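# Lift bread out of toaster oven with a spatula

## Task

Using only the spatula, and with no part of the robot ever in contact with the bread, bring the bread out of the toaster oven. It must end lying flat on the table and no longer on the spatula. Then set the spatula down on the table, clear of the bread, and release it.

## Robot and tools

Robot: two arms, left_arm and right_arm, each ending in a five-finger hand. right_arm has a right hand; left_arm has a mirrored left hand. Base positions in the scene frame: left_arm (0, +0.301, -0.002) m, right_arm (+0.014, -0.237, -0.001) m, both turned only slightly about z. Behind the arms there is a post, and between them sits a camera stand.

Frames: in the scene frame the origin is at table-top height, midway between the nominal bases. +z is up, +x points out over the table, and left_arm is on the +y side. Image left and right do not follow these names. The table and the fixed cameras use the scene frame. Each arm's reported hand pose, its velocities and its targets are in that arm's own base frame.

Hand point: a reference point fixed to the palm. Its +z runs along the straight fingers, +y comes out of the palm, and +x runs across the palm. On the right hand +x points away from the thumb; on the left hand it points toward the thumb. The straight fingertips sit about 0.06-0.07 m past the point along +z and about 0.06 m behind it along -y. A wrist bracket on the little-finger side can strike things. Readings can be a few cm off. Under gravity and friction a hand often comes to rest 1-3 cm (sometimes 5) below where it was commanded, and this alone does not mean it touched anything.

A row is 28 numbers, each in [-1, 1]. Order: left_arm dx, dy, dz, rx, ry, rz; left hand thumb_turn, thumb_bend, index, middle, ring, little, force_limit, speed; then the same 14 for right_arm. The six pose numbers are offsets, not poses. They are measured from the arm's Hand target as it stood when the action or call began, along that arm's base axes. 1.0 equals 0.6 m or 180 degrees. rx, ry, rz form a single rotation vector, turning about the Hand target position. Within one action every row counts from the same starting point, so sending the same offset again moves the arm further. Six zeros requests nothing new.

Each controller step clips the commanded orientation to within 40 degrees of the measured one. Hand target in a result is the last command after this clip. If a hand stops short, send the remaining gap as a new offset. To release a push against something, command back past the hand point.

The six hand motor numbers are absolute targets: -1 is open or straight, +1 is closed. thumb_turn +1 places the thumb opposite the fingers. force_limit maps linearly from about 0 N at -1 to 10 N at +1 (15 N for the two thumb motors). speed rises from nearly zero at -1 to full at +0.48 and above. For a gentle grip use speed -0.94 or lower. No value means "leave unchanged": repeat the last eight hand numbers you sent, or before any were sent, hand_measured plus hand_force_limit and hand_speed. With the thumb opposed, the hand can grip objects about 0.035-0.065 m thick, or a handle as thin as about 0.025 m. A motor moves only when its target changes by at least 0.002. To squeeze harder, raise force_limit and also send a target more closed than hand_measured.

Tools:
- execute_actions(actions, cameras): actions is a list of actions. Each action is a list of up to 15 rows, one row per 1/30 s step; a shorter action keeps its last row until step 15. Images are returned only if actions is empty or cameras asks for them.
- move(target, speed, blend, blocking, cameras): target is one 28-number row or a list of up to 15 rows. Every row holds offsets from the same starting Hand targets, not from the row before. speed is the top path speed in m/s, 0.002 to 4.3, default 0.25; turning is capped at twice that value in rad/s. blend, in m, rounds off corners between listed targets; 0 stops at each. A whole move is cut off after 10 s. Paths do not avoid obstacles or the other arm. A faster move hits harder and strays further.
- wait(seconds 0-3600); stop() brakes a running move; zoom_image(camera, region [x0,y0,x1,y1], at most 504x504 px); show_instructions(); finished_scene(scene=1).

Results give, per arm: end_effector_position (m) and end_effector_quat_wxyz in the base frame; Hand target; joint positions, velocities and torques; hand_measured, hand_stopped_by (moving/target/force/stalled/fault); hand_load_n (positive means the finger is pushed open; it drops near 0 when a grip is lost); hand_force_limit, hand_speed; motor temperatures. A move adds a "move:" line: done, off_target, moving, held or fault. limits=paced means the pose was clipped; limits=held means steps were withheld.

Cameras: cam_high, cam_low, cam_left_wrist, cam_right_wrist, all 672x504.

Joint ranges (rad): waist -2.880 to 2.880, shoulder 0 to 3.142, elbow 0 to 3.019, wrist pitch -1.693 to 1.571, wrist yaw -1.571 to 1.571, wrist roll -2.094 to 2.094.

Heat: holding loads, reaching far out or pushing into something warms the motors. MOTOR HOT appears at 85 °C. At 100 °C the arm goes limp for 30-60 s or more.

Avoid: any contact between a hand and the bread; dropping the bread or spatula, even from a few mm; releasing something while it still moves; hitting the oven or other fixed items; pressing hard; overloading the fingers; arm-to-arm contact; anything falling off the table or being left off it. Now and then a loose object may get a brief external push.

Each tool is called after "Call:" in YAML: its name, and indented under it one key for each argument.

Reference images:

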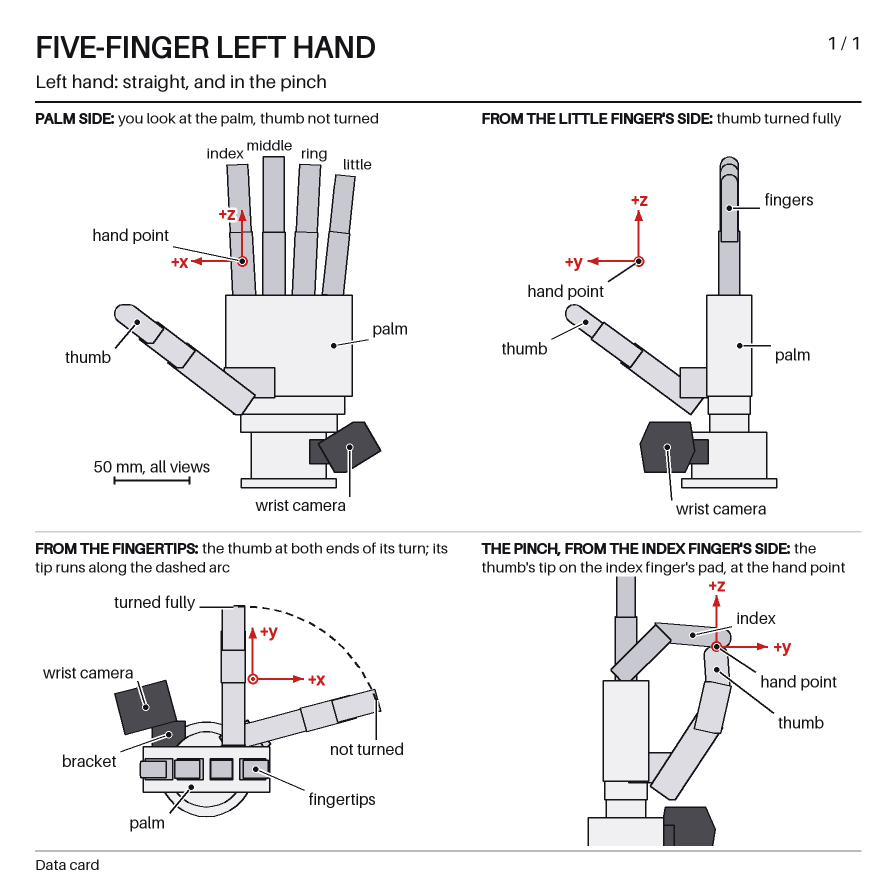

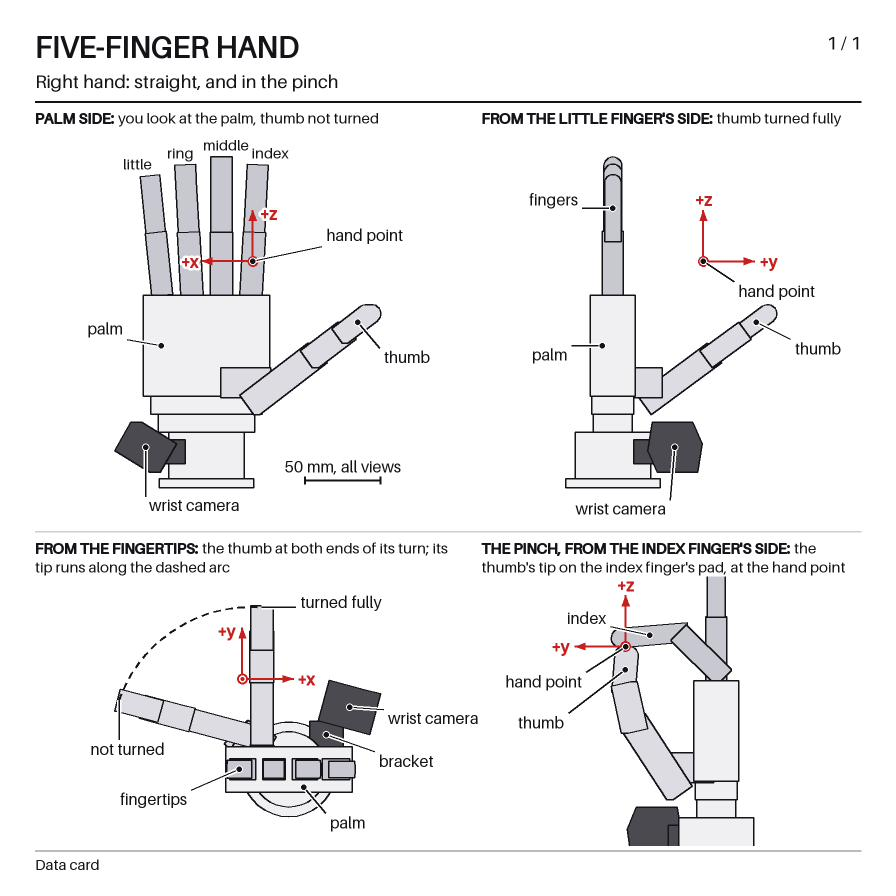

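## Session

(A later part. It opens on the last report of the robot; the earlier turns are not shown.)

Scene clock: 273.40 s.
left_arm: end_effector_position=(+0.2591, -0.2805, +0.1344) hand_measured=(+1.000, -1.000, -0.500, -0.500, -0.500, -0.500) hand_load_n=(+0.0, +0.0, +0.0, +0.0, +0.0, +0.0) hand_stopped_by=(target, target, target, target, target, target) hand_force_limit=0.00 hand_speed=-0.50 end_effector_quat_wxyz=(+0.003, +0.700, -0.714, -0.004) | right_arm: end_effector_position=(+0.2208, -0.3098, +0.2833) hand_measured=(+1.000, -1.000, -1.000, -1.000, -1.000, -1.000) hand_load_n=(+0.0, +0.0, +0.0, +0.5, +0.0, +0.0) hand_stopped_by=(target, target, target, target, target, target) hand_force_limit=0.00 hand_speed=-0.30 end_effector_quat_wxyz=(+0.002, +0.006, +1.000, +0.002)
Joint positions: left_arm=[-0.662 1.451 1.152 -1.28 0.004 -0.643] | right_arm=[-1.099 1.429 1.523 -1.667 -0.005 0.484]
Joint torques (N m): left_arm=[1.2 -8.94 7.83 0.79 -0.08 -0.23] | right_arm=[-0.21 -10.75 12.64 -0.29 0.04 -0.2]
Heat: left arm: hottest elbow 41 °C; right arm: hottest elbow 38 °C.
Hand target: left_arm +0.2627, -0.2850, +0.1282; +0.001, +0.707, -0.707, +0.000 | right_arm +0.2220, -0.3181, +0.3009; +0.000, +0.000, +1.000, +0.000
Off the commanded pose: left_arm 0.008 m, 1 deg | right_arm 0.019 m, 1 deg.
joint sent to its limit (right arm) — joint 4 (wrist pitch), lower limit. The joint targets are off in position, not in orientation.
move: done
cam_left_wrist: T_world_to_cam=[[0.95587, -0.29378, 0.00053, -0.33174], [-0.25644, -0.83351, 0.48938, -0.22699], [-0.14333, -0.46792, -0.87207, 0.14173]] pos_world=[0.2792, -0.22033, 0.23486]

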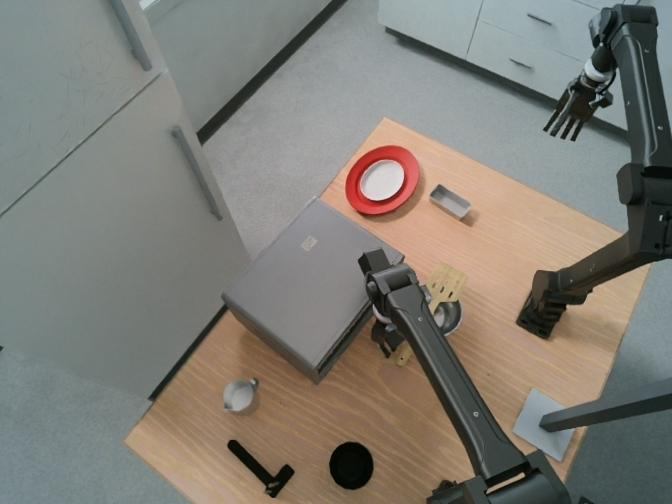

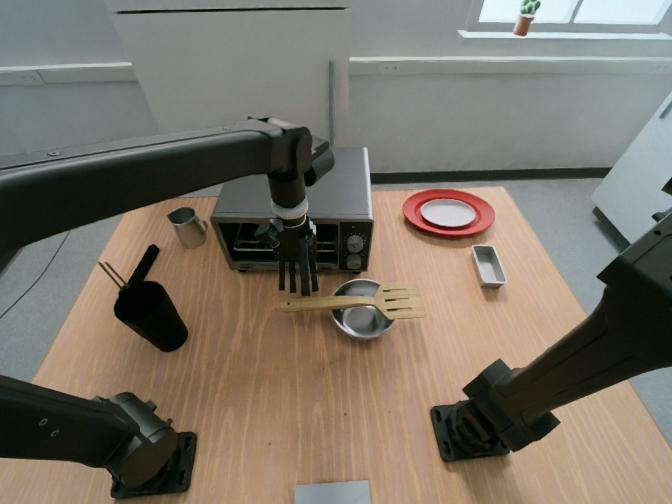

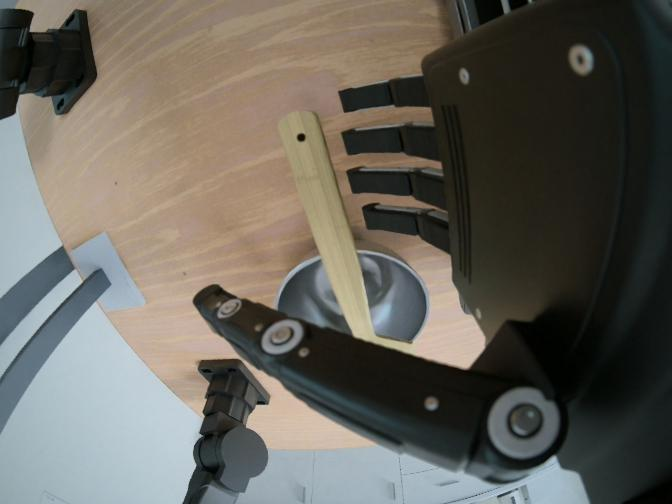

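Call:
move:
  target: [0.0,-0.005,-0.075,0,0,0.022,1,-1,-0.5,-0.5,-0.5,-0.5,0,-0.5,0,0,0,0,0,0,1,-1,-1,-1,-1,-1,0,-0.3]
  speed: 0.08
  cameras: ["cam_high","cam_low","cam_left_wrist"]

Scene clock: 276.07 s.
left_arm: end_effector_position=(+0.2603, -0.2839, +0.0900) hand_measured=(+1.000, -1.000, -0.500, -0.500, -0.500, -0.500) hand_load_n=(+0.0, +0.0, +0.0, +0.0, +0.0, +0.0) hand_stopped_by=(target, target, target, target, target, target) hand_force_limit=0.00 hand_speed=-0.50 end_effector_quat_wxyz=(+0.002, +0.725, -0.689, -0.003) | right_arm: end_effector_position=(+0.2208, -0.3098, +0.2833) hand_measured=(+1.000, -1.000, -1.000, -1.000, -1.000, -1.000) hand_load_n=(+0.0, +0.0, +0.0, +0.0, +0.0, +0.0) hand_stopped_by=(target, target, target, target, target, target) hand_force_limit=0.00 hand_speed=-0.30 end_effector_quat_wxyz=(+0.002, +0.006, +1.000, +0.002)
Joint positions: left_arm=[-0.662 1.487 1.067 -1.156 0.004 -0.713] | right_arm=[-1.099 1.429 1.523 -1.667 -0.005 0.484]
Joint torques (N m): left_arm=[1.08 -9.29 7.35 0.77 -0.08 -0.21] | right_arm=[0.32 -10.52 12.59 -0.46 0.06 -0.17]
Heat: left arm: hottest elbow 40 °C; right arm: hottest elbow 38 °C.
Hand target: left_arm +0.2627, -0.2880, +0.0832; +0.001, +0.731, -0.682, +0.000 | right_arm +0.2220, -0.3181, +0.3009; +0.000, +0.000, +1.000, +0.000
Off the commanded pose: left_arm 0.008 m, 1 deg | right_arm 0.019 m, 1 deg.
joint sent to its limit (right arm) — joint 4 (wrist pitch), lower limit. The joint targets are off in position, not in orientation.
move: done
cam_left_wrist: T_world_to_cam=[[0.97418, -0.22575, 0.00328, -0.31956], [-0.19837, -0.84893, 0.48986, -0.22717], [-0.1078, -0.47786, -0.8718, 0.0894]] pos_world=[0.27588, -0.22228, 0.19027]

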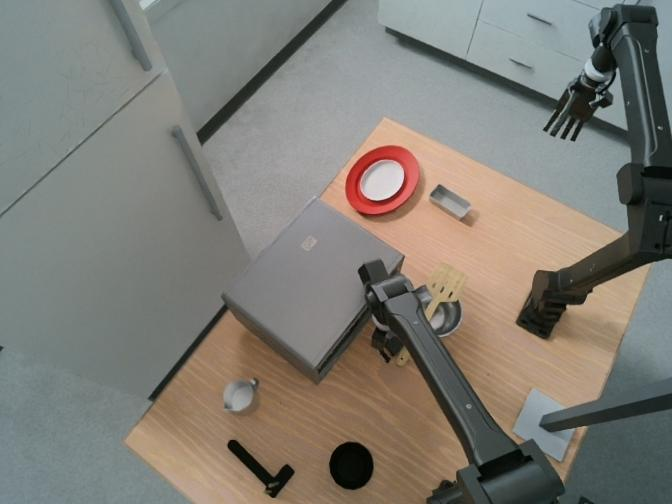

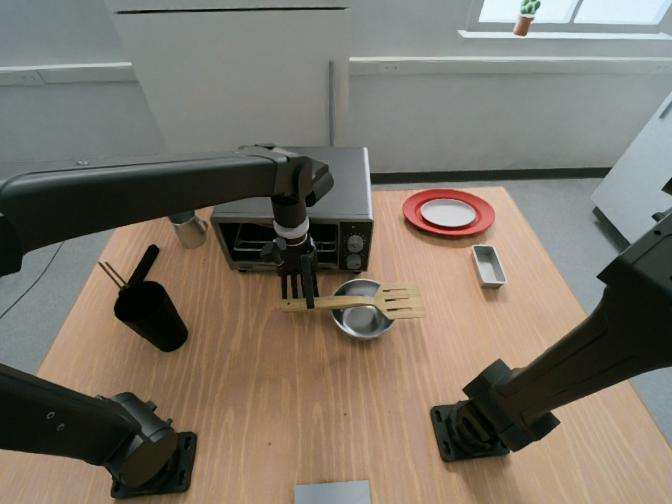

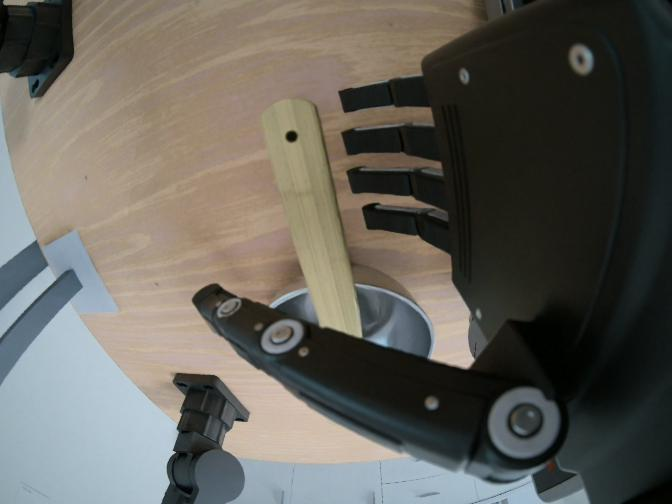

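Call:
move:
  target: [0.0,0.0,-0.047,0,0,0,1,-1,-0.5,-0.5,-0.5,-0.5,0,-0.5,0,0,0,0,0,0,1,-1,-1,-1,-1,-1,0,-0.3]
  speed: 0.06
  cameras: ["cam_low","cam_left_wrist"]

Call:
zoom_image:
  camera: "cam_low"
  region: [200, 180, 450, 380]

Scene clock: 277.67 s.
left_arm: end_effector_position=(+0.2612, -0.2838, +0.0622) hand_measured=(+1.000, -1.000, -0.500, -0.500, -0.500, -0.500) hand_load_n=(+0.0, +0.0, +0.0, +0.0, +0.0, +0.0) hand_stopped_by=(target, target, target, target, target, target) hand_force_limit=0.00 hand_speed=-0.50 end_effector_quat_wxyz=(+0.002, +0.726, -0.688, -0.003) | right_arm: end_effector_position=(+0.2208, -0.3098, +0.2833) hand_measured=(+1.000, -1.000, -1.000, -1.000, -1.000, -1.000) hand_load_n=(+0.0, +0.0, +0.0, +0.0, +0.0, +0.0) hand_stopped_by=(target, target, target, target, target, target) hand_force_limit=0.00 hand_speed=-0.30 end_effector_quat_wxyz=(+0.002, +0.006, +1.000, +0.002)
Joint positions: left_arm=[-0.66 1.523 1.026 -1.079 0.004 -0.713] | right_arm=[-1.099 1.429 1.523 -1.667 -0.005 0.484]
Joint torques (N m): left_arm=[1.08 -9.41 6.99 0.79 -0.06 -0.22] | right_arm=[0.67 -11.05 12.66 -0.29 0.09 -0.2]
Heat: left arm: hottest elbow 40 °C; right arm: hottest elbow 38 °C.
Hand target: left_arm +0.2627, -0.2880, +0.0550; +0.001, +0.731, -0.682, +0.000 | right_arm +0.2220, -0.3181, +0.3009; +0.000, +0.000, +1.000, +0.000
Off the commanded pose: left_arm 0.008 m, 1 deg | right_arm 0.019 m, 1 deg.
joint sent to its limit (right arm) — joint 4 (wrist pitch), lower limit. The joint targets are off in position, not in orientation.
move: done
cam_left_wrist: T_world_to_cam=[[0.97453, -0.22422, 0.00335, -0.31992], [-0.19708, -0.84923, 0.48986, -0.21389], [-0.10699, -0.47805, -0.87179, 0.06506]] pos_world=[0.27658, -0.22227, 0.16257]

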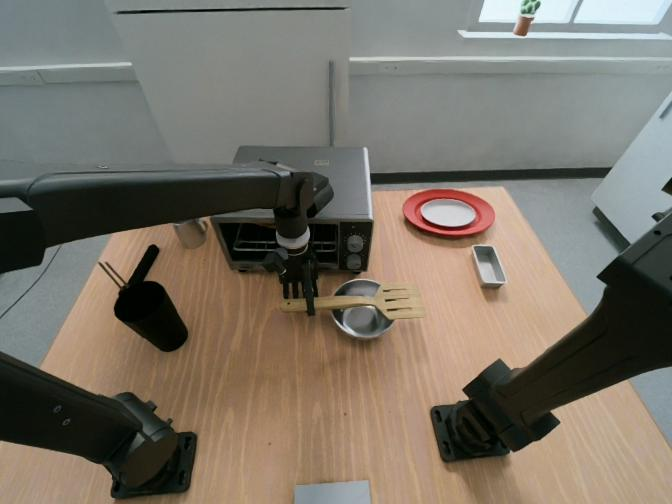

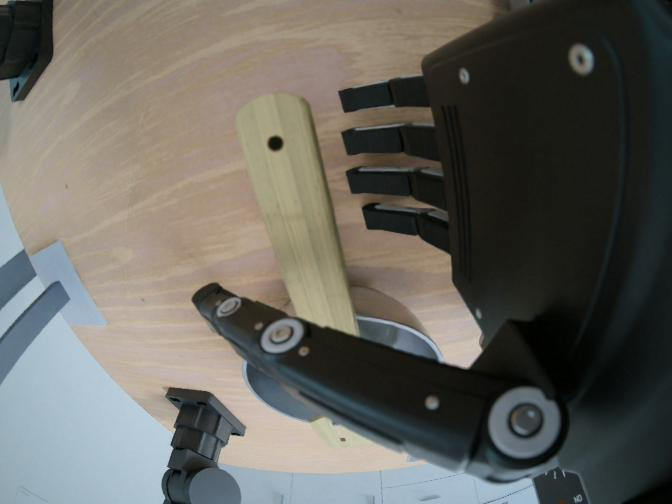

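Scaled by 2.016 from the camera's image (finer frame: 960x720).

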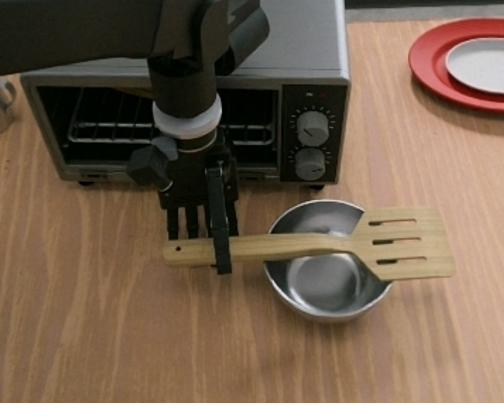

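Call:
move:
  target: [-0.05,0.0,0.0,0,0,0,1,-1,-0.5,-0.5,-0.5,-0.5,0,-0.5,0,0,0,0,0,0,1,-1,-1,-1,-1,-1,0,-0.3]
  speed: 0.05
  cameras: ["cam_low","cam_left_wrist"]

Call:
zoom_image:
  camera: "cam_low"
  region: [200, 180, 450, 380]

Scene clock: 281.63 s.
left_arm: end_effector_position=(+0.2396, -0.2848, +0.0611) hand_measured=(+1.000, -1.000, -0.500, -0.500, -0.500, -0.500) hand_load_n=(+0.0, +0.0, +0.0, +0.0, +0.0, +0.0) hand_stopped_by=(target, target, target, target, target, target) hand_force_limit=0.00 hand_speed=-0.50 end_effector_quat_wxyz=(+0.000, +0.729, -0.684, +0.000) | right_arm: end_effector_position=(+0.2208, -0.3098, +0.2833) hand_measured=(+1.000, -1.000, -1.000, -1.000, -1.000, -1.000) hand_load_n=(+0.0, +0.0, +0.0, +0.0, +0.0, +0.0) hand_stopped_by=(target, target, target, target, target, target) hand_force_limit=0.00 hand_speed=-0.30 end_effector_quat_wxyz=(+0.002, +0.006, +1.000, +0.002)
Joint positions: left_arm=[-0.697 1.478 0.974 -1.066 0.001 -0.761] | right_arm=[-1.099 1.429 1.523 -1.667 -0.005 0.484]
Joint torques (N m): left_arm=[0.67 -9.76 6 0.59 0.07 -0.21] | right_arm=[-0.5 -11.11 12.48 -0.59 0.05 -0.23]
Heat: left arm: hottest elbow 39 °C; right arm: hottest elbow 38 °C.
Hand target: left_arm +0.2327, -0.2880, +0.0550; +0.001, +0.731, -0.682, +0.000 | right_arm +0.2220, -0.3181, +0.3009; +0.000, +0.000, +1.000, +0.000
Off the commanded pose: left_arm 0.010 m, 0 deg | right_arm 0.019 m, 1 deg.
joint sent to its limit (right arm) — joint 4 (wrist pitch), lower limit. The joint targets are off in position, not in orientation.
move: done
cam_left_wrist: T_world_to_cam=[[0.97684, -0.21373, 0.01012, -0.29717], [-0.1912, -0.85068, 0.48968, -0.22021], [-0.09605, -0.48028, -0.87184, 0.05808]] pos_world=[0.25376, -0.22295, 0.16148]

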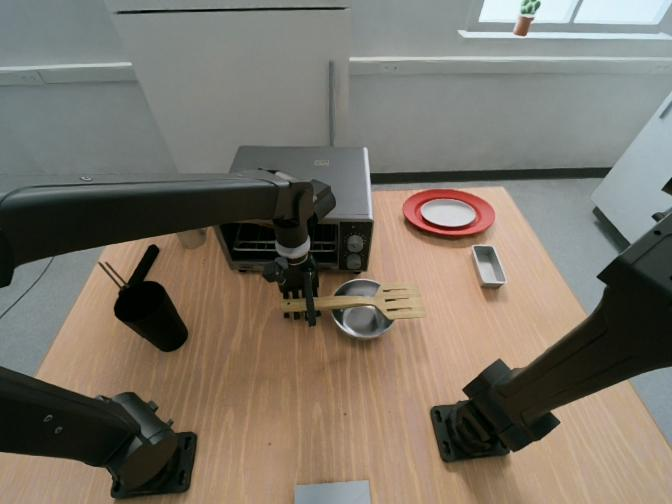

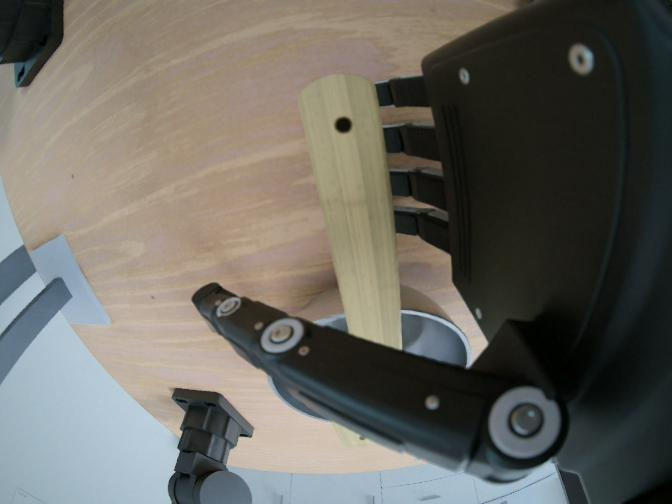

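Scaled by 2.016 from the camera's image (finer frame: 960x720).

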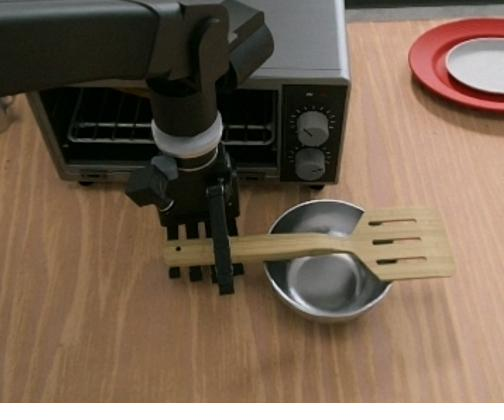

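Call:
move:
  target:
    - [-0.018,0.0,0.0,0,0,0,1,-1,-0.3,-0.3,-0.3,-0.3,0,-0.6,0,0,0,0,0,0,1,-1,-1,-1,-1,-1,0,-0.3]
    - [-0.018,0.0,-0.014,0,0,0,1,-1,-0.15,-0.15,-0.15,-0.15,0,-0.6,0,0,0,0,0,0,1,-1,-1,-1,-1,-1,0,-0.3]
  speed: 0.04
  cameras: ["cam_low","cam_left_wrist"]

Call:
zoom_image:
  camera: "cam_low"
  region: [200, 180, 450, 380]

Scene clock: 284.57 s.
left_arm: end_effector_position=(+0.2221, -0.2834, +0.0505) hand_measured=(+1.000, -1.000, -0.150, -0.150, -0.150, -0.150) hand_load_n=(+0.0, +0.0, +0.0, +0.0, +0.0, +0.0) hand_stopped_by=(target, target, target, target, target, target) hand_force_limit=0.00 hand_speed=-0.60 end_effector_quat_wxyz=(+0.001, +0.727, -0.687, -0.007) | right_arm: end_effector_position=(+0.2208, -0.3098, +0.2833) hand_measured=(+1.000, -1.000, -1.000, -1.000, -1.000, -1.000) hand_load_n=(+0.0, +0.0, +0.0, +0.0, +0.0, +0.0) hand_stopped_by=(target, target, target, target, target, target) hand_force_limit=0.00 hand_speed=-0.30 end_effector_quat_wxyz=(+0.002, +0.006, +1.000, +0.002)
Joint positions: left_arm=[-0.725 1.469 0.931 -1.046 0.001 -0.781] | right_arm=[-1.099 1.429 1.523 -1.667 -0.005 0.484]
Joint torques (N m): left_arm=[0.91 -9.17 6.6 0.77 0.08 -0.23] | right_arm=[-0.32 -11.34 12.55 -0.4 0.07 -0.2]
Heat: left arm: hottest elbow 39 °C; right arm: hottest elbow 38 °C.
Hand target: left_arm +0.2219, -0.2880, +0.0466; +0.001, +0.731, -0.682, +0.000 | right_arm +0.2220, -0.3181, +0.3009; +0.000, +0.000, +1.000, +0.000
Off the commanded pose: left_arm 0.006 m, 1 deg | right_arm 0.019 m, 1 deg.
joint sent to its limit (right arm) — joint 4 (wrist pitch), lower limit. The joint targets are off in position, not in orientation.
move: done
cam_left_wrist: T_world_to_cam=[[0.97522, -0.22124, -0.002, -0.28081], [-0.19266, -0.85363, 0.48394, -0.21738], [-0.10878, -0.47157, -0.8751, 0.05329]] pos_world=[0.23777, -0.22257, 0.15127]

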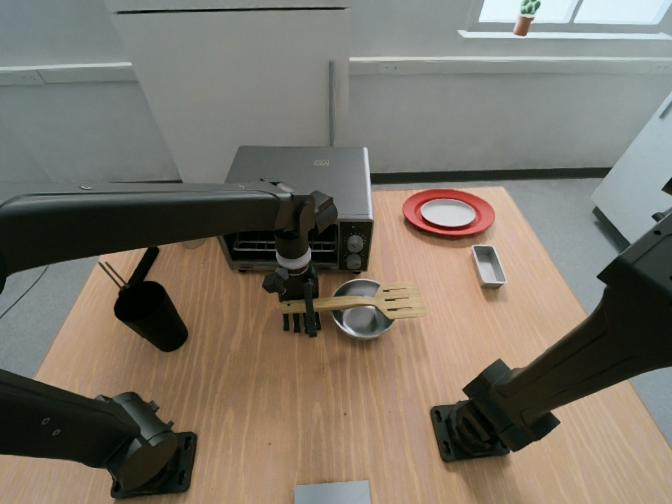

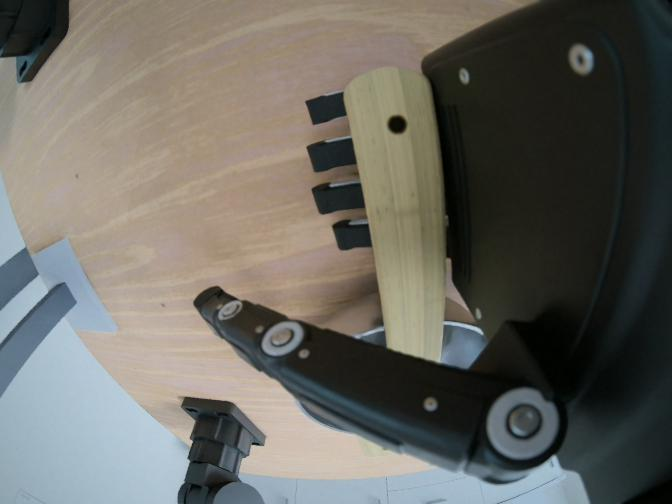

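Scaled by 2.016 from the camera's image (finer frame: 960x720).

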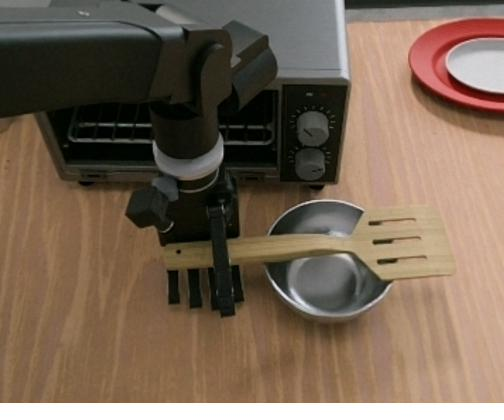

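Call:
zoom_image:
  camera: "cam_left_wrist"
  region: [290, 40, 500, 300]

Scaled by 1.938 from the camera's image (finer frame: 960x720).

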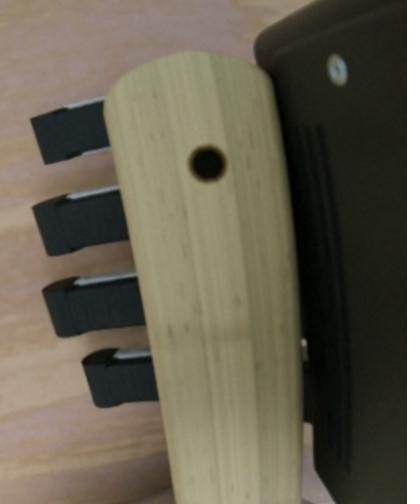

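Call:
move:
  target:
    - [0.004,0.0,-0.012,0,0,0,1,-1,0.0,0.0,0.0,0.0,0,-0.6,0,0,0,0,0,0,1,-1,-1,-1,-1,-1,0,-0.3]
  speed: 0.04
  cameras: ["cam_left_wrist"]

Call:
zoom_image:
  camera: "cam_left_wrist"
  region: [290, 40, 500, 300]

Scene clock: 286.73 s.
left_arm: end_effector_position=(+0.2242, -0.2853, +0.0476) hand_measured=(+1.000, -1.000, +0.000, +0.000, +0.000, +0.000) hand_load_n=(+0.0, +0.0, +0.0, +0.0, +0.0, +0.0) hand_stopped_by=(target, target, target, target, target, target) hand_force_limit=0.00 hand_speed=-0.60 end_effector_quat_wxyz=(+0.000, +0.727, -0.687, +0.000) | right_arm: end_effector_position=(+0.2208, -0.3098, +0.2833) hand_measured=(+1.000, -1.000, -1.000, -1.000, -1.000, -1.000) hand_load_n=(+0.0, +0.0, +0.0, +0.0, +0.0, +0.0) hand_stopped_by=(target, target, target, target, target, target) hand_force_limit=0.00 hand_speed=-0.30 end_effector_quat_wxyz=(+0.002, +0.006, +1.000, +0.002)
Joint positions: left_arm=[-0.725 1.47 0.925 -1.024 0.001 -0.781] | right_arm=[-1.099 1.429 1.523 -1.667 -0.005 0.484]
Joint torques (N m): left_arm=[1.14 -8.23 6.64 0.79 0.08 -0.18] | right_arm=[0.97 -11.63 12.52 -0.53 0.01 -0.17]
Heat: left arm: hottest elbow 39 °C; right arm: hottest elbow 39 °C.
Hand target: left_arm +0.2243, -0.2880, +0.0394; +0.001, +0.731, -0.682, +0.000 | right_arm +0.2220, -0.3181, +0.3009; +0.000, +0.000, +1.000, +0.000
Off the commanded pose: left_arm 0.009 m, 1 deg | right_arm 0.019 m, 1 deg.
joint sent to its limit (right arm) — joint 4 (wrist pitch), lower limit. The joint targets are off in position, not in orientation.
move: done
cam_left_wrist: T_world_to_cam=[[0.97517, -0.22122, 0.01006, -0.28377], [-0.19769, -0.84919, 0.48969, -0.21503], [-0.09979, -0.47952, -0.87184, 0.04568]] pos_world=[0.23877, -0.22347, 0.14798]

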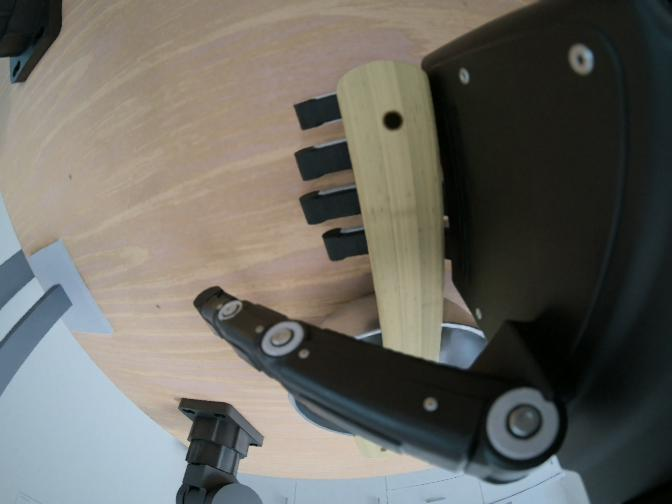

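Scaled by 1.938 from the camera's image (finer frame: 960x720).

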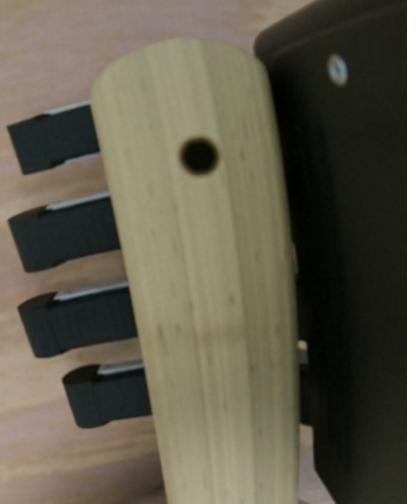

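Call:
execute_actions:
  actions:
    - [[0,0,0,0,0,0,1,-1,1,1,1,1,-0.2,-0.7,0,0,0,0,0,0,1,-1,-1,-1,-1,-1,0,-0.3]]
    - [[0,0,0,0,0,0,1,-1,1,1,1,1,-0.2,-0.7,0,0,0,0,0,0,1,-1,-1,-1,-1,-1,0,-0.3]]
    - [[0,0,0,0,0,0,1,-1,1,1,1,1,-0.2,-0.7,0,0,0,0,0,0,1,-1,-1,-1,-1,-1,0,-0.3]]
  cameras: ["cam_left_wrist","cam_low"]

Scene clock: 289.00 s.
left_arm: end_effector_position=(+0.2242, -0.2853, +0.0471) hand_measured=(+1.000, -1.000, +0.964, +0.964, +0.992, +0.998) hand_load_n=(+0.0, +0.0, +7.0, +5.0, +10.0, +4.0) hand_stopped_by=(target, target, force, force, force, force) hand_force_limit=-0.20 hand_speed=-0.70 end_effector_quat_wxyz=(+0.001, +0.727, -0.686, +0.000) | right_arm: end_effector_position=(+0.2208, -0.3098, +0.2833) hand_measured=(+1.000, -1.000, -1.000, -1.000, -1.000, -1.000) hand_load_n=(+0.0, +0.0, +0.0, +0.0, +0.0, +0.0) hand_stopped_by=(target, target, target, target, target, target) hand_force_limit=0.00 hand_speed=-0.30 end_effector_quat_wxyz=(+0.002, +0.006, +1.000, +0.002)
Joint positions: left_arm=[-0.725 1.472 0.925 -1.024 0.001 -0.782] | right_arm=[-1.099 1.429 1.523 -1.667 -0.005 0.484]
Joint torques (N m): left_arm=[1.2 -8.41 6.61 0.8 0.08 -0.18] | right_arm=[-1.2 -10.34 12.9 -0.39 -0.02 -0.18]
Motor temperatures (°C): left_arm=[25 24 38 20 22 24] | right_arm=[23 21 39 23 22 24]
Heat: left arm: hottest elbow 38 °C; right arm: hottest elbow 39 °C.
Hand target: left_arm +0.2243, -0.2880, +0.0394; +0.001, +0.731, -0.682, +0.000 | right_arm +0.2220, -0.3181, +0.3009; +0.000, +0.000, +1.000, +0.000
Off the commanded pose: left_arm 0.008 m, 1 deg | right_arm 0.019 m, 1 deg.
joint sent to its limit (right arm) — joint 4 (wrist pitch), lower limit. The joint targets are off in position, not in orientation.
Step readings (end_effector_position of left_arm | right_arm):
0: (+0.2242, -0.2853, +0.0476) | (+0.2208, -0.3098, +0.2833)
1: (+0.2242, -0.2853, +0.0476) | (+0.2208, -0.3098, +0.2833)
2: (+0.2242, -0.2853, +0.0476) | (+0.2208, -0.3098, +0.2833)
4: (+0.2242, -0.2853, +0.0476) | (+0.2208, -0.3098, +0.2833)
8: (+0.2242, -0.2853, +0.0476) | (+0.2208, -0.3098, +0.2833)
15: (+0.2242, -0.2853, +0.0476) | (+0.2208, -0.3098, +0.2833)
16: (+0.2242, -0.2853, +0.0476) | (+0.2208, -0.3098, +0.2833)
17: (+0.2242, -0.2853, +0.0476) | (+0.2208, -0.3098, +0.2833)
19: (+0.2242, -0.2853, +0.0476) | (+0.2208, -0.3098, +0.2833)
23: (+0.2242, -0.2853, +0.0476) | (+0.2208, -0.3098, +0.2833)
30: (+0.2241, -0.2852, +0.0471) | (+0.2208, -0.3098, +0.2833)
31: (+0.2241, -0.2852, +0.0471) | (+0.2208, -0.3098, +0.2833)
32: (+0.2241, -0.2852, +0.0471) | (+0.2208, -0.3098, +0.2833)
34: (+0.2241, -0.2852, +0.0471) | (+0.2208, -0.3098, +0.2833)
38: (+0.2242, -0.2853, +0.0471) | (+0.2208, -0.3098, +0.2833)
45: (+0.2242, -0.2853, +0.0471) | (+0.2208, -0.3098, +0.2833)
cam_left_wrist: T_world_to_cam=[[0.97553, -0.21971, 0.00868, -0.28333], [-0.19578, -0.84997, 0.4891, -0.21546], [-0.10008, -0.47883, -0.87218, 0.04556]] pos_world=[0.23877, -0.22356, 0.14758]
Images, in order (width x height): cam_low 672x504, cam_left_wrist 672x504.

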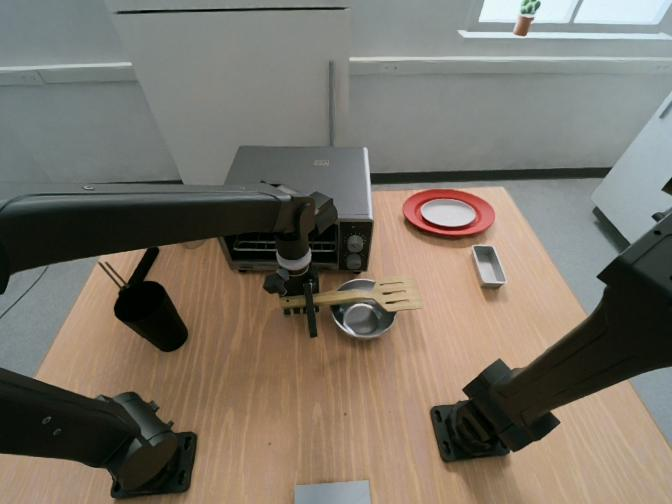

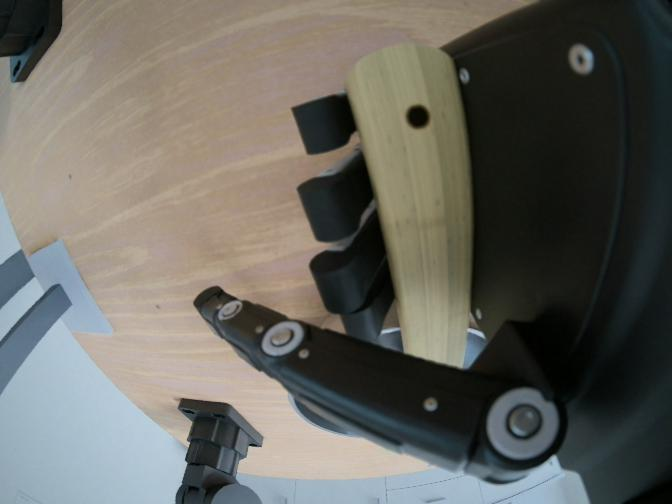

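Call:
zoom_image:
  camera: "cam_left_wrist"
  region: [270, 30, 530, 350]

Call:
zoom_image:
  camera: "cam_low"
  region: [220, 220, 440, 360]

Scaled by 1.575 from the camera's image (finer frame: 960x720).

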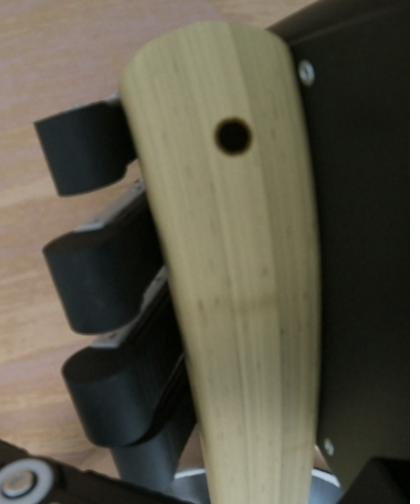

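Scaled by 2.291 from the camera's image (finer frame: 960x720).

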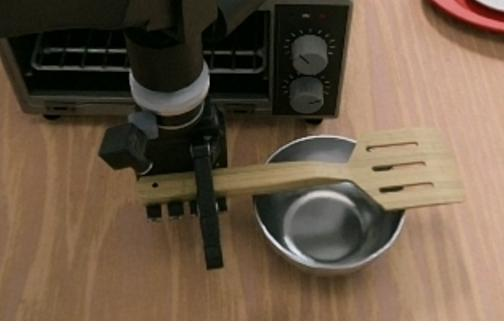

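Call:
execute_actions:
  actions:
    - [[0,0,0,0,0,0,1,-1,0,0,0,0,-0.2,-0.7,0,0,0,0,0,0,1,-1,-1,-1,-1,-1,0,-0.3]]
    - [[0,0,0,0,0,0,1,-1,0,0,0,0,-0.2,-0.7,0,0,0,0,0,0,1,-1,-1,-1,-1,-1,0,-0.3]]
    - [[0,0,0,0,0,0,1,-1,0,0,0,0,-0.2,-0.7,0,0,0,0,0,0,1,-1,-1,-1,-1,-1,0,-0.3]]
  cameras: ["cam_left_wrist","cam_low"]

Call:
move:
  target:
    - [0.0,0.0,-0.015,0,0,0,1,-1,0.0,0.0,0.0,0.0,-0.2,-0.6,0,0,0,0,0,0,1,-1,-1,-1,-1,-1,0,-0.3]
  speed: 0.04
  cameras: ["cam_left_wrist","cam_low"]

Scene clock: 294.50 s.
left_arm: end_effector_position=(+0.2242, -0.2853, +0.0471) hand_measured=(+1.000, -1.000, +0.000, +0.000, +0.000, +0.000) hand_load_n=(+0.0, +0.0, +0.0, +0.0, +0.0, +0.0) hand_stopped_by=(target, target, target, target, target, target) hand_force_limit=-0.20 hand_speed=-0.70 end_effector_quat_wxyz=(+0.001, +0.727, -0.686, +0.000) | right_arm: end_effector_position=(+0.2208, -0.3098, +0.2833) hand_measured=(+1.000, -1.000, -1.000, -1.000, -1.000, -1.000) hand_load_n=(+0.0, +0.0, +0.5, +0.0, +0.0, +0.0) hand_stopped_by=(target, target, target, target, target, target) hand_force_limit=0.00 hand_speed=-0.30 end_effector_quat_wxyz=(+0.002, +0.006, +1.000, +0.002)
Joint positions: left_arm=[-0.725 1.472 0.925 -1.024 0.001 -0.782] | right_arm=[-1.099 1.429 1.523 -1.667 -0.005 0.484]
Joint torques (N m): left_arm=[1.14 -8.41 6.61 0.8 0.08 -0.18] | right_arm=[0.09 -11.69 12.75 -0.66 0.06 -0.22]
Heat: left arm: hottest elbow 38 °C; right arm: hottest elbow 39 °C.
Hand target: left_arm +0.2243, -0.2880, +0.0394; +0.001, +0.731, -0.682, +0.000 | right_arm +0.2220, -0.3181, +0.3009; +0.000, +0.000, +1.000, +0.000
Off the commanded pose: left_arm 0.008 m, 1 deg | right_arm 0.019 m, 1 deg.
joint sent to its limit (right arm) — joint 4 (wrist pitch), lower limit. The joint targets are off in position, not in orientation.
Step readings (end_effector_position of left_arm | right_arm):
0: (+0.2242, -0.2853, +0.0471) | (+0.2208, -0.3098, +0.2833)
1: (+0.2242, -0.2853, +0.0471) | (+0.2208, -0.3098, +0.2833)
2: (+0.2242, -0.2853, +0.0471) | (+0.2208, -0.3098, +0.2833)
4: (+0.2242, -0.2853, +0.0471) | (+0.2208, -0.3098, +0.2833)
8: (+0.2242, -0.2853, +0.0471) | (+0.2208, -0.3098, +0.2833)
15: (+0.2242, -0.2853, +0.0471) | (+0.2208, -0.3098, +0.2833)
16: (+0.2242, -0.2853, +0.0471) | (+0.2208, -0.3098, +0.2833)
17: (+0.2242, -0.2853, +0.0471) | (+0.2208, -0.3098, +0.2833)
19: (+0.2242, -0.2853, +0.0471) | (+0.2208, -0.3098, +0.2833)
23: (+0.2242, -0.2853, +0.0471) | (+0.2208, -0.3098, +0.2833)
30: (+0.2242, -0.2853, +0.0471) | (+0.2208, -0.3098, +0.2833)
31: (+0.2242, -0.2853, +0.0471) | (+0.2208, -0.3098, +0.2833)
32: (+0.2242, -0.2853, +0.0471) | (+0.2208, -0.3098, +0.2833)
34: (+0.2242, -0.2853, +0.0471) | (+0.2208, -0.3098, +0.2833)
38: (+0.2242, -0.2853, +0.0471) | (+0.2208, -0.3098, +0.2833)
45: (+0.2242, -0.2853, +0.0471) | (+0.2208, -0.3098, +0.2833)
cam_left_wrist: T_world_to_cam=[[0.97553, -0.21971, 0.00868, -0.28333], [-0.19578, -0.84997, 0.4891, -0.21546], [-0.10008, -0.47883, -0.87218, 0.04556]] pos_world=[0.23877, -0.22356, 0.14758]
Images, in order (width x height): cam_low 672x504, cam_left_wrist 672x504.

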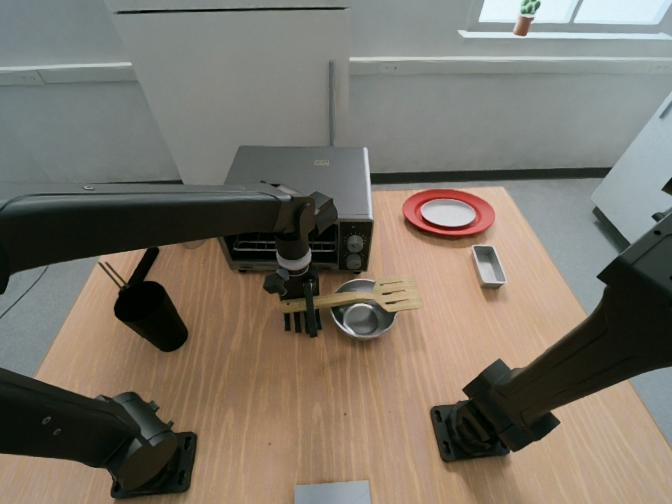

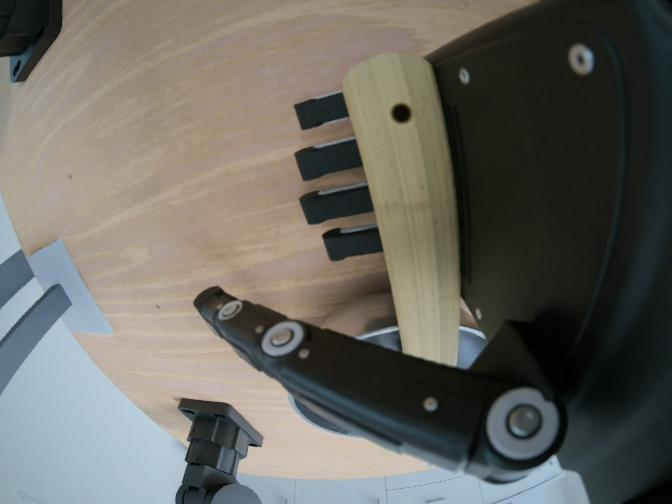

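Scene clock: 295.43 s.
left_arm: end_effector_position=(+0.2235, -0.2847, +0.0373) hand_measured=(+1.000, -1.000, +0.000, +0.000, +0.000, +0.000) hand_load_n=(-0.5, +0.0, +0.0, +0.0, +0.0, +0.0) hand_stopped_by=(target, target, target, target, target, target) hand_force_limit=-0.20 hand_speed=-0.60 end_effector_quat_wxyz=(+0.001, +0.727, -0.686, -0.002) | right_arm: end_effector_position=(+0.2208, -0.3098, +0.2833) hand_measured=(+1.000, -1.000, -1.000, -1.000, -1.000, -1.000) hand_load_n=(+0.0, +0.0, +0.0, +0.0, +0.5, -0.5) hand_stopped_by=(target, target, target, target, target, target) hand_force_limit=0.00 hand_speed=-0.30 end_effector_quat_wxyz=(+0.002, +0.006, +1.000, +0.002)
Joint positions: left_arm=[-0.725 1.487 0.911 -0.998 0.001 -0.782] | right_arm=[-1.099 1.429 1.523 -1.667 -0.005 0.484]
Joint torques (N m): left_arm=[1.14 -8.47 6.56 0.8 0.08 -0.18] | right_arm=[-0.5 -11.28 12.63 -0.29 0.06 -0.19]
Heat: left arm: hottest elbow 38 °C; right arm: hottest elbow 39 °C.
Hand target: left_arm +0.2243, -0.2880, +0.0304; +0.001, +0.731, -0.682, +0.000 | right_arm +0.2220, -0.3181, +0.3009; +0.000, +0.000, +1.000, +0.000
Off the commanded pose: left_arm 0.008 m, 1 deg | right_arm 0.019 m, 1 deg.
joint sent to its limit (right arm) — joint 4 (wrist pitch), lower limit. The joint targets are off in position, not in orientation.
move: done
cam_left_wrist: T_world_to_cam=[[0.97554, -0.21973, 0.006, -0.28242], [-0.19467, -0.85097, 0.48781, -0.21079], [-0.10208, -0.47705, -0.87293, 0.03809]] pos_world=[0.23837, -0.22326, 0.13778]
Images, in order (width x height): cam_low 672x504, cam_left_wrist 672x504.

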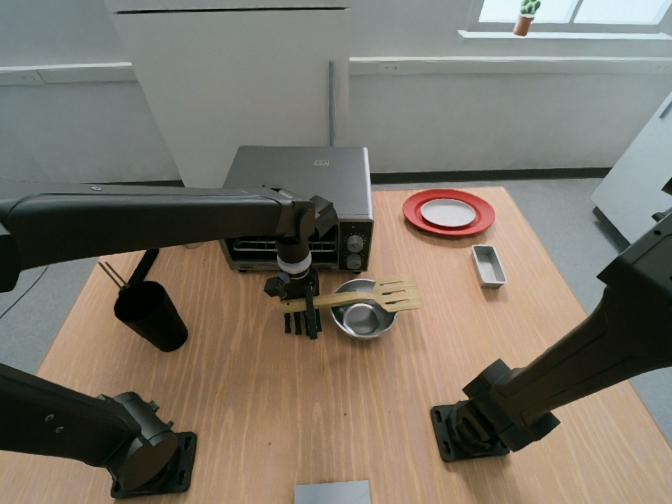

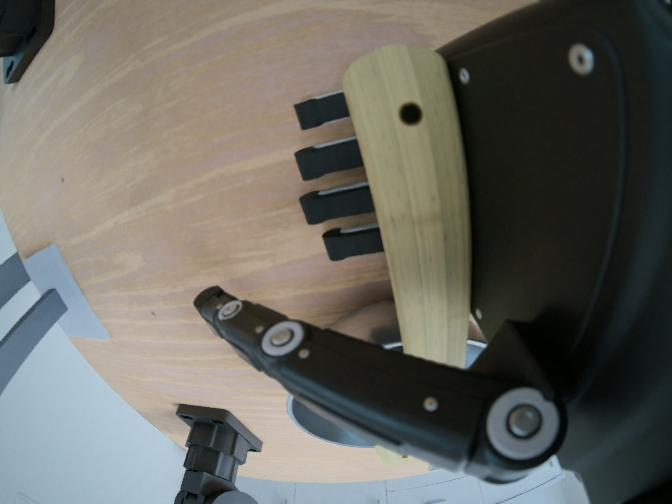

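Call:
execute_actions:
  actions:
    - [[0,0,0,0,0,0,1,-1,0.5,0.5,0.5,0.5,-0.2,-0.8,0,0,0,0,0,0,1,-1,-1,-1,-1,-1,0,-0.3]]
    - [[0,0,0,0,0,0,1,-1,0.5,0.5,0.5,0.5,-0.2,-0.8,0,0,0,0,0,0,1,-1,-1,-1,-1,-1,0,-0.3]]
    - [[0,0,0,0,0,0,1,-1,0.5,0.5,0.5,0.5,-0.2,-0.8,0,0,0,0,0,0,1,-1,-1,-1,-1,-1,0,-0.3]]
    - [[0,0,0,0,0,0,1,-1,0.5,0.5,0.5,0.5,-0.2,-0.8,0,0,0,0,0,0,1,-1,-1,-1,-1,-1,0,-0.3]]
  cameras: ["cam_left_wrist","cam_low"]

Call:
zoom_image:
  camera: "cam_left_wrist"
  region: [270, 30, 530, 350]

Scene clock: 298.50 s.
left_arm: end_effector_position=(+0.2235, -0.2847, +0.0373) hand_measured=(+1.000, -1.000, +0.500, +0.500, +0.500, +0.500) hand_load_n=(+0.0, +0.0, +0.5, +0.0, +0.0, +0.0) hand_stopped_by=(target, target, target, target, target, target) hand_force_limit=-0.20 hand_speed=-0.80 end_effector_quat_wxyz=(+0.001, +0.727, -0.686, -0.002) | right_arm: end_effector_position=(+0.2208, -0.3098, +0.2833) hand_measured=(+1.000, -1.000, -1.000, -1.000, -1.000, -1.000) hand_load_n=(+0.0, +0.0, +0.0, +0.0, +0.0, -0.5) hand_stopped_by=(target, target, target, target, target, target) hand_force_limit=0.00 hand_speed=-0.30 end_effector_quat_wxyz=(+0.002, +0.006, +1.000, +0.002)
Joint positions: left_arm=[-0.725 1.487 0.911 -0.998 0.001 -0.782] | right_arm=[-1.099 1.429 1.523 -1.667 -0.005 0.484]
Joint torques (N m): left_arm=[1.2 -8.47 6.54 0.79 0.08 -0.18] | right_arm=[-0.09 -10.17 12.63 -0.49 0.02 -0.18]
Heat: left arm: hottest elbow 37 °C; right arm: hottest elbow 39 °C.
Hand target: left_arm +0.2243, -0.2880, +0.0304; +0.001, +0.731, -0.682, +0.000 | right_arm +0.2220, -0.3181, +0.3009; +0.000, +0.000, +1.000, +0.000
Off the commanded pose: left_arm 0.008 m, 1 deg | right_arm 0.019 m, 1 deg.
joint sent to its limit (right arm) — joint 4 (wrist pitch), lower limit. The joint targets are off in position, not in orientation.
Step readings (end_effector_position of left_arm | right_arm):
0: (+0.2235, -0.2847, +0.0373) | (+0.2208, -0.3098, +0.2833)
1: (+0.2235, -0.2847, +0.0373) | (+0.2208, -0.3098, +0.2833)
2: (+0.2235, -0.2847, +0.0373) | (+0.2208, -0.3098, +0.2833)
4: (+0.2235, -0.2847, +0.0373) | (+0.2208, -0.3098, +0.2833)
8: (+0.2235, -0.2847, +0.0373) | (+0.2208, -0.3098, +0.2833)
15: (+0.2235, -0.2847, +0.0373) | (+0.2208, -0.3098, +0.2833)
16: (+0.2235, -0.2847, +0.0373) | (+0.2208, -0.3098, +0.2833)
17: (+0.2235, -0.2847, +0.0373) | (+0.2208, -0.3098, +0.2833)
19: (+0.2235, -0.2847, +0.0373) | (+0.2208, -0.3098, +0.2833)
23: (+0.2235, -0.2847, +0.0373) | (+0.2208, -0.3098, +0.2833)
30: (+0.2235, -0.2847, +0.0373) | (+0.2208, -0.3098, +0.2833)
31: (+0.2235, -0.2847, +0.0373) | (+0.2208, -0.3098, +0.2833)
32: (+0.2235, -0.2847, +0.0373) | (+0.2208, -0.3098, +0.2833)
34: (+0.2235, -0.2847, +0.0373) | (+0.2208, -0.3098, +0.2833)
38: (+0.2235, -0.2847, +0.0373) | (+0.2208, -0.3098, +0.2833)
45: (+0.2235, -0.2847, +0.0373) | (+0.2208, -0.3098, +0.2833)
46: (+0.2235, -0.2847, +0.0373) | (+0.2208, -0.3098, +0.2833)
47: (+0.2235, -0.2847, +0.0373) | (+0.2208, -0.3098, +0.2833)
49: (+0.2235, -0.2847, +0.0373) | (+0.2208, -0.3098, +0.2833)
53: (+0.2235, -0.2847, +0.0373) | (+0.2208, -0.3098, +0.2833)
60: (+0.2235, -0.2847, +0.0373) | (+0.2208, -0.3098, +0.2833)
cam_left_wrist: T_world_to_cam=[[0.97554, -0.21973, 0.006, -0.28242], [-0.19467, -0.85097, 0.48781, -0.21079], [-0.10208, -0.47705, -0.87293, 0.03809]] pos_world=[0.23837, -0.22326, 0.13778]
Images, in order (width x height): cam_low 672x504, cam_left_wrist 672x504.

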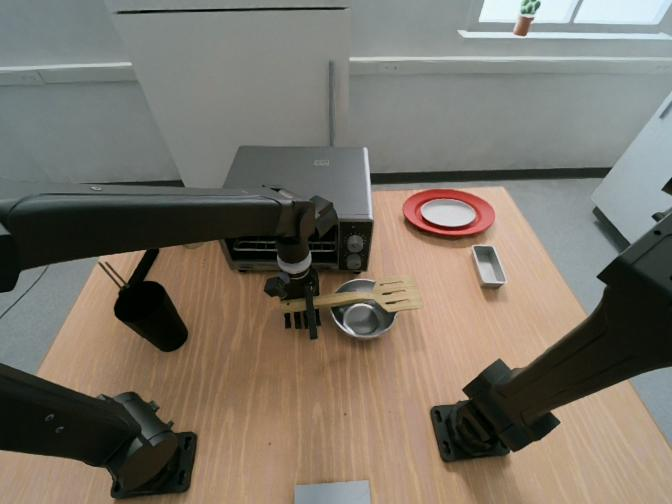

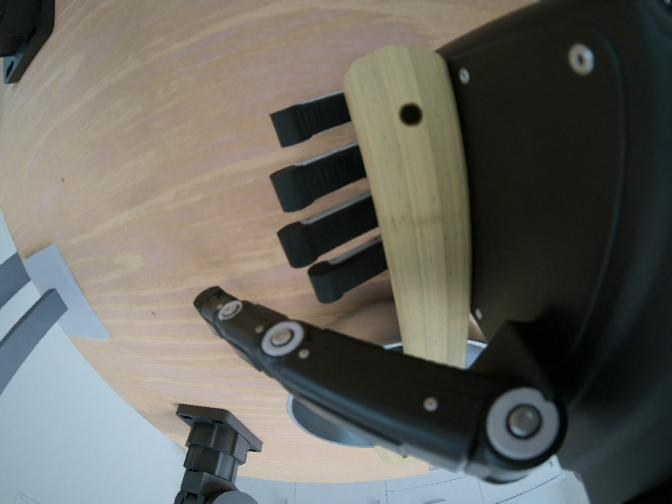

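Scaled by 1.575 from the camera's image (finer frame: 960x720).

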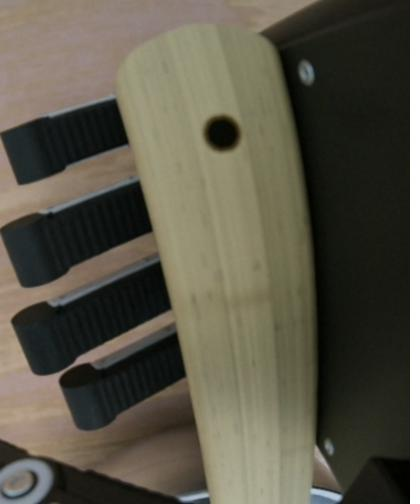

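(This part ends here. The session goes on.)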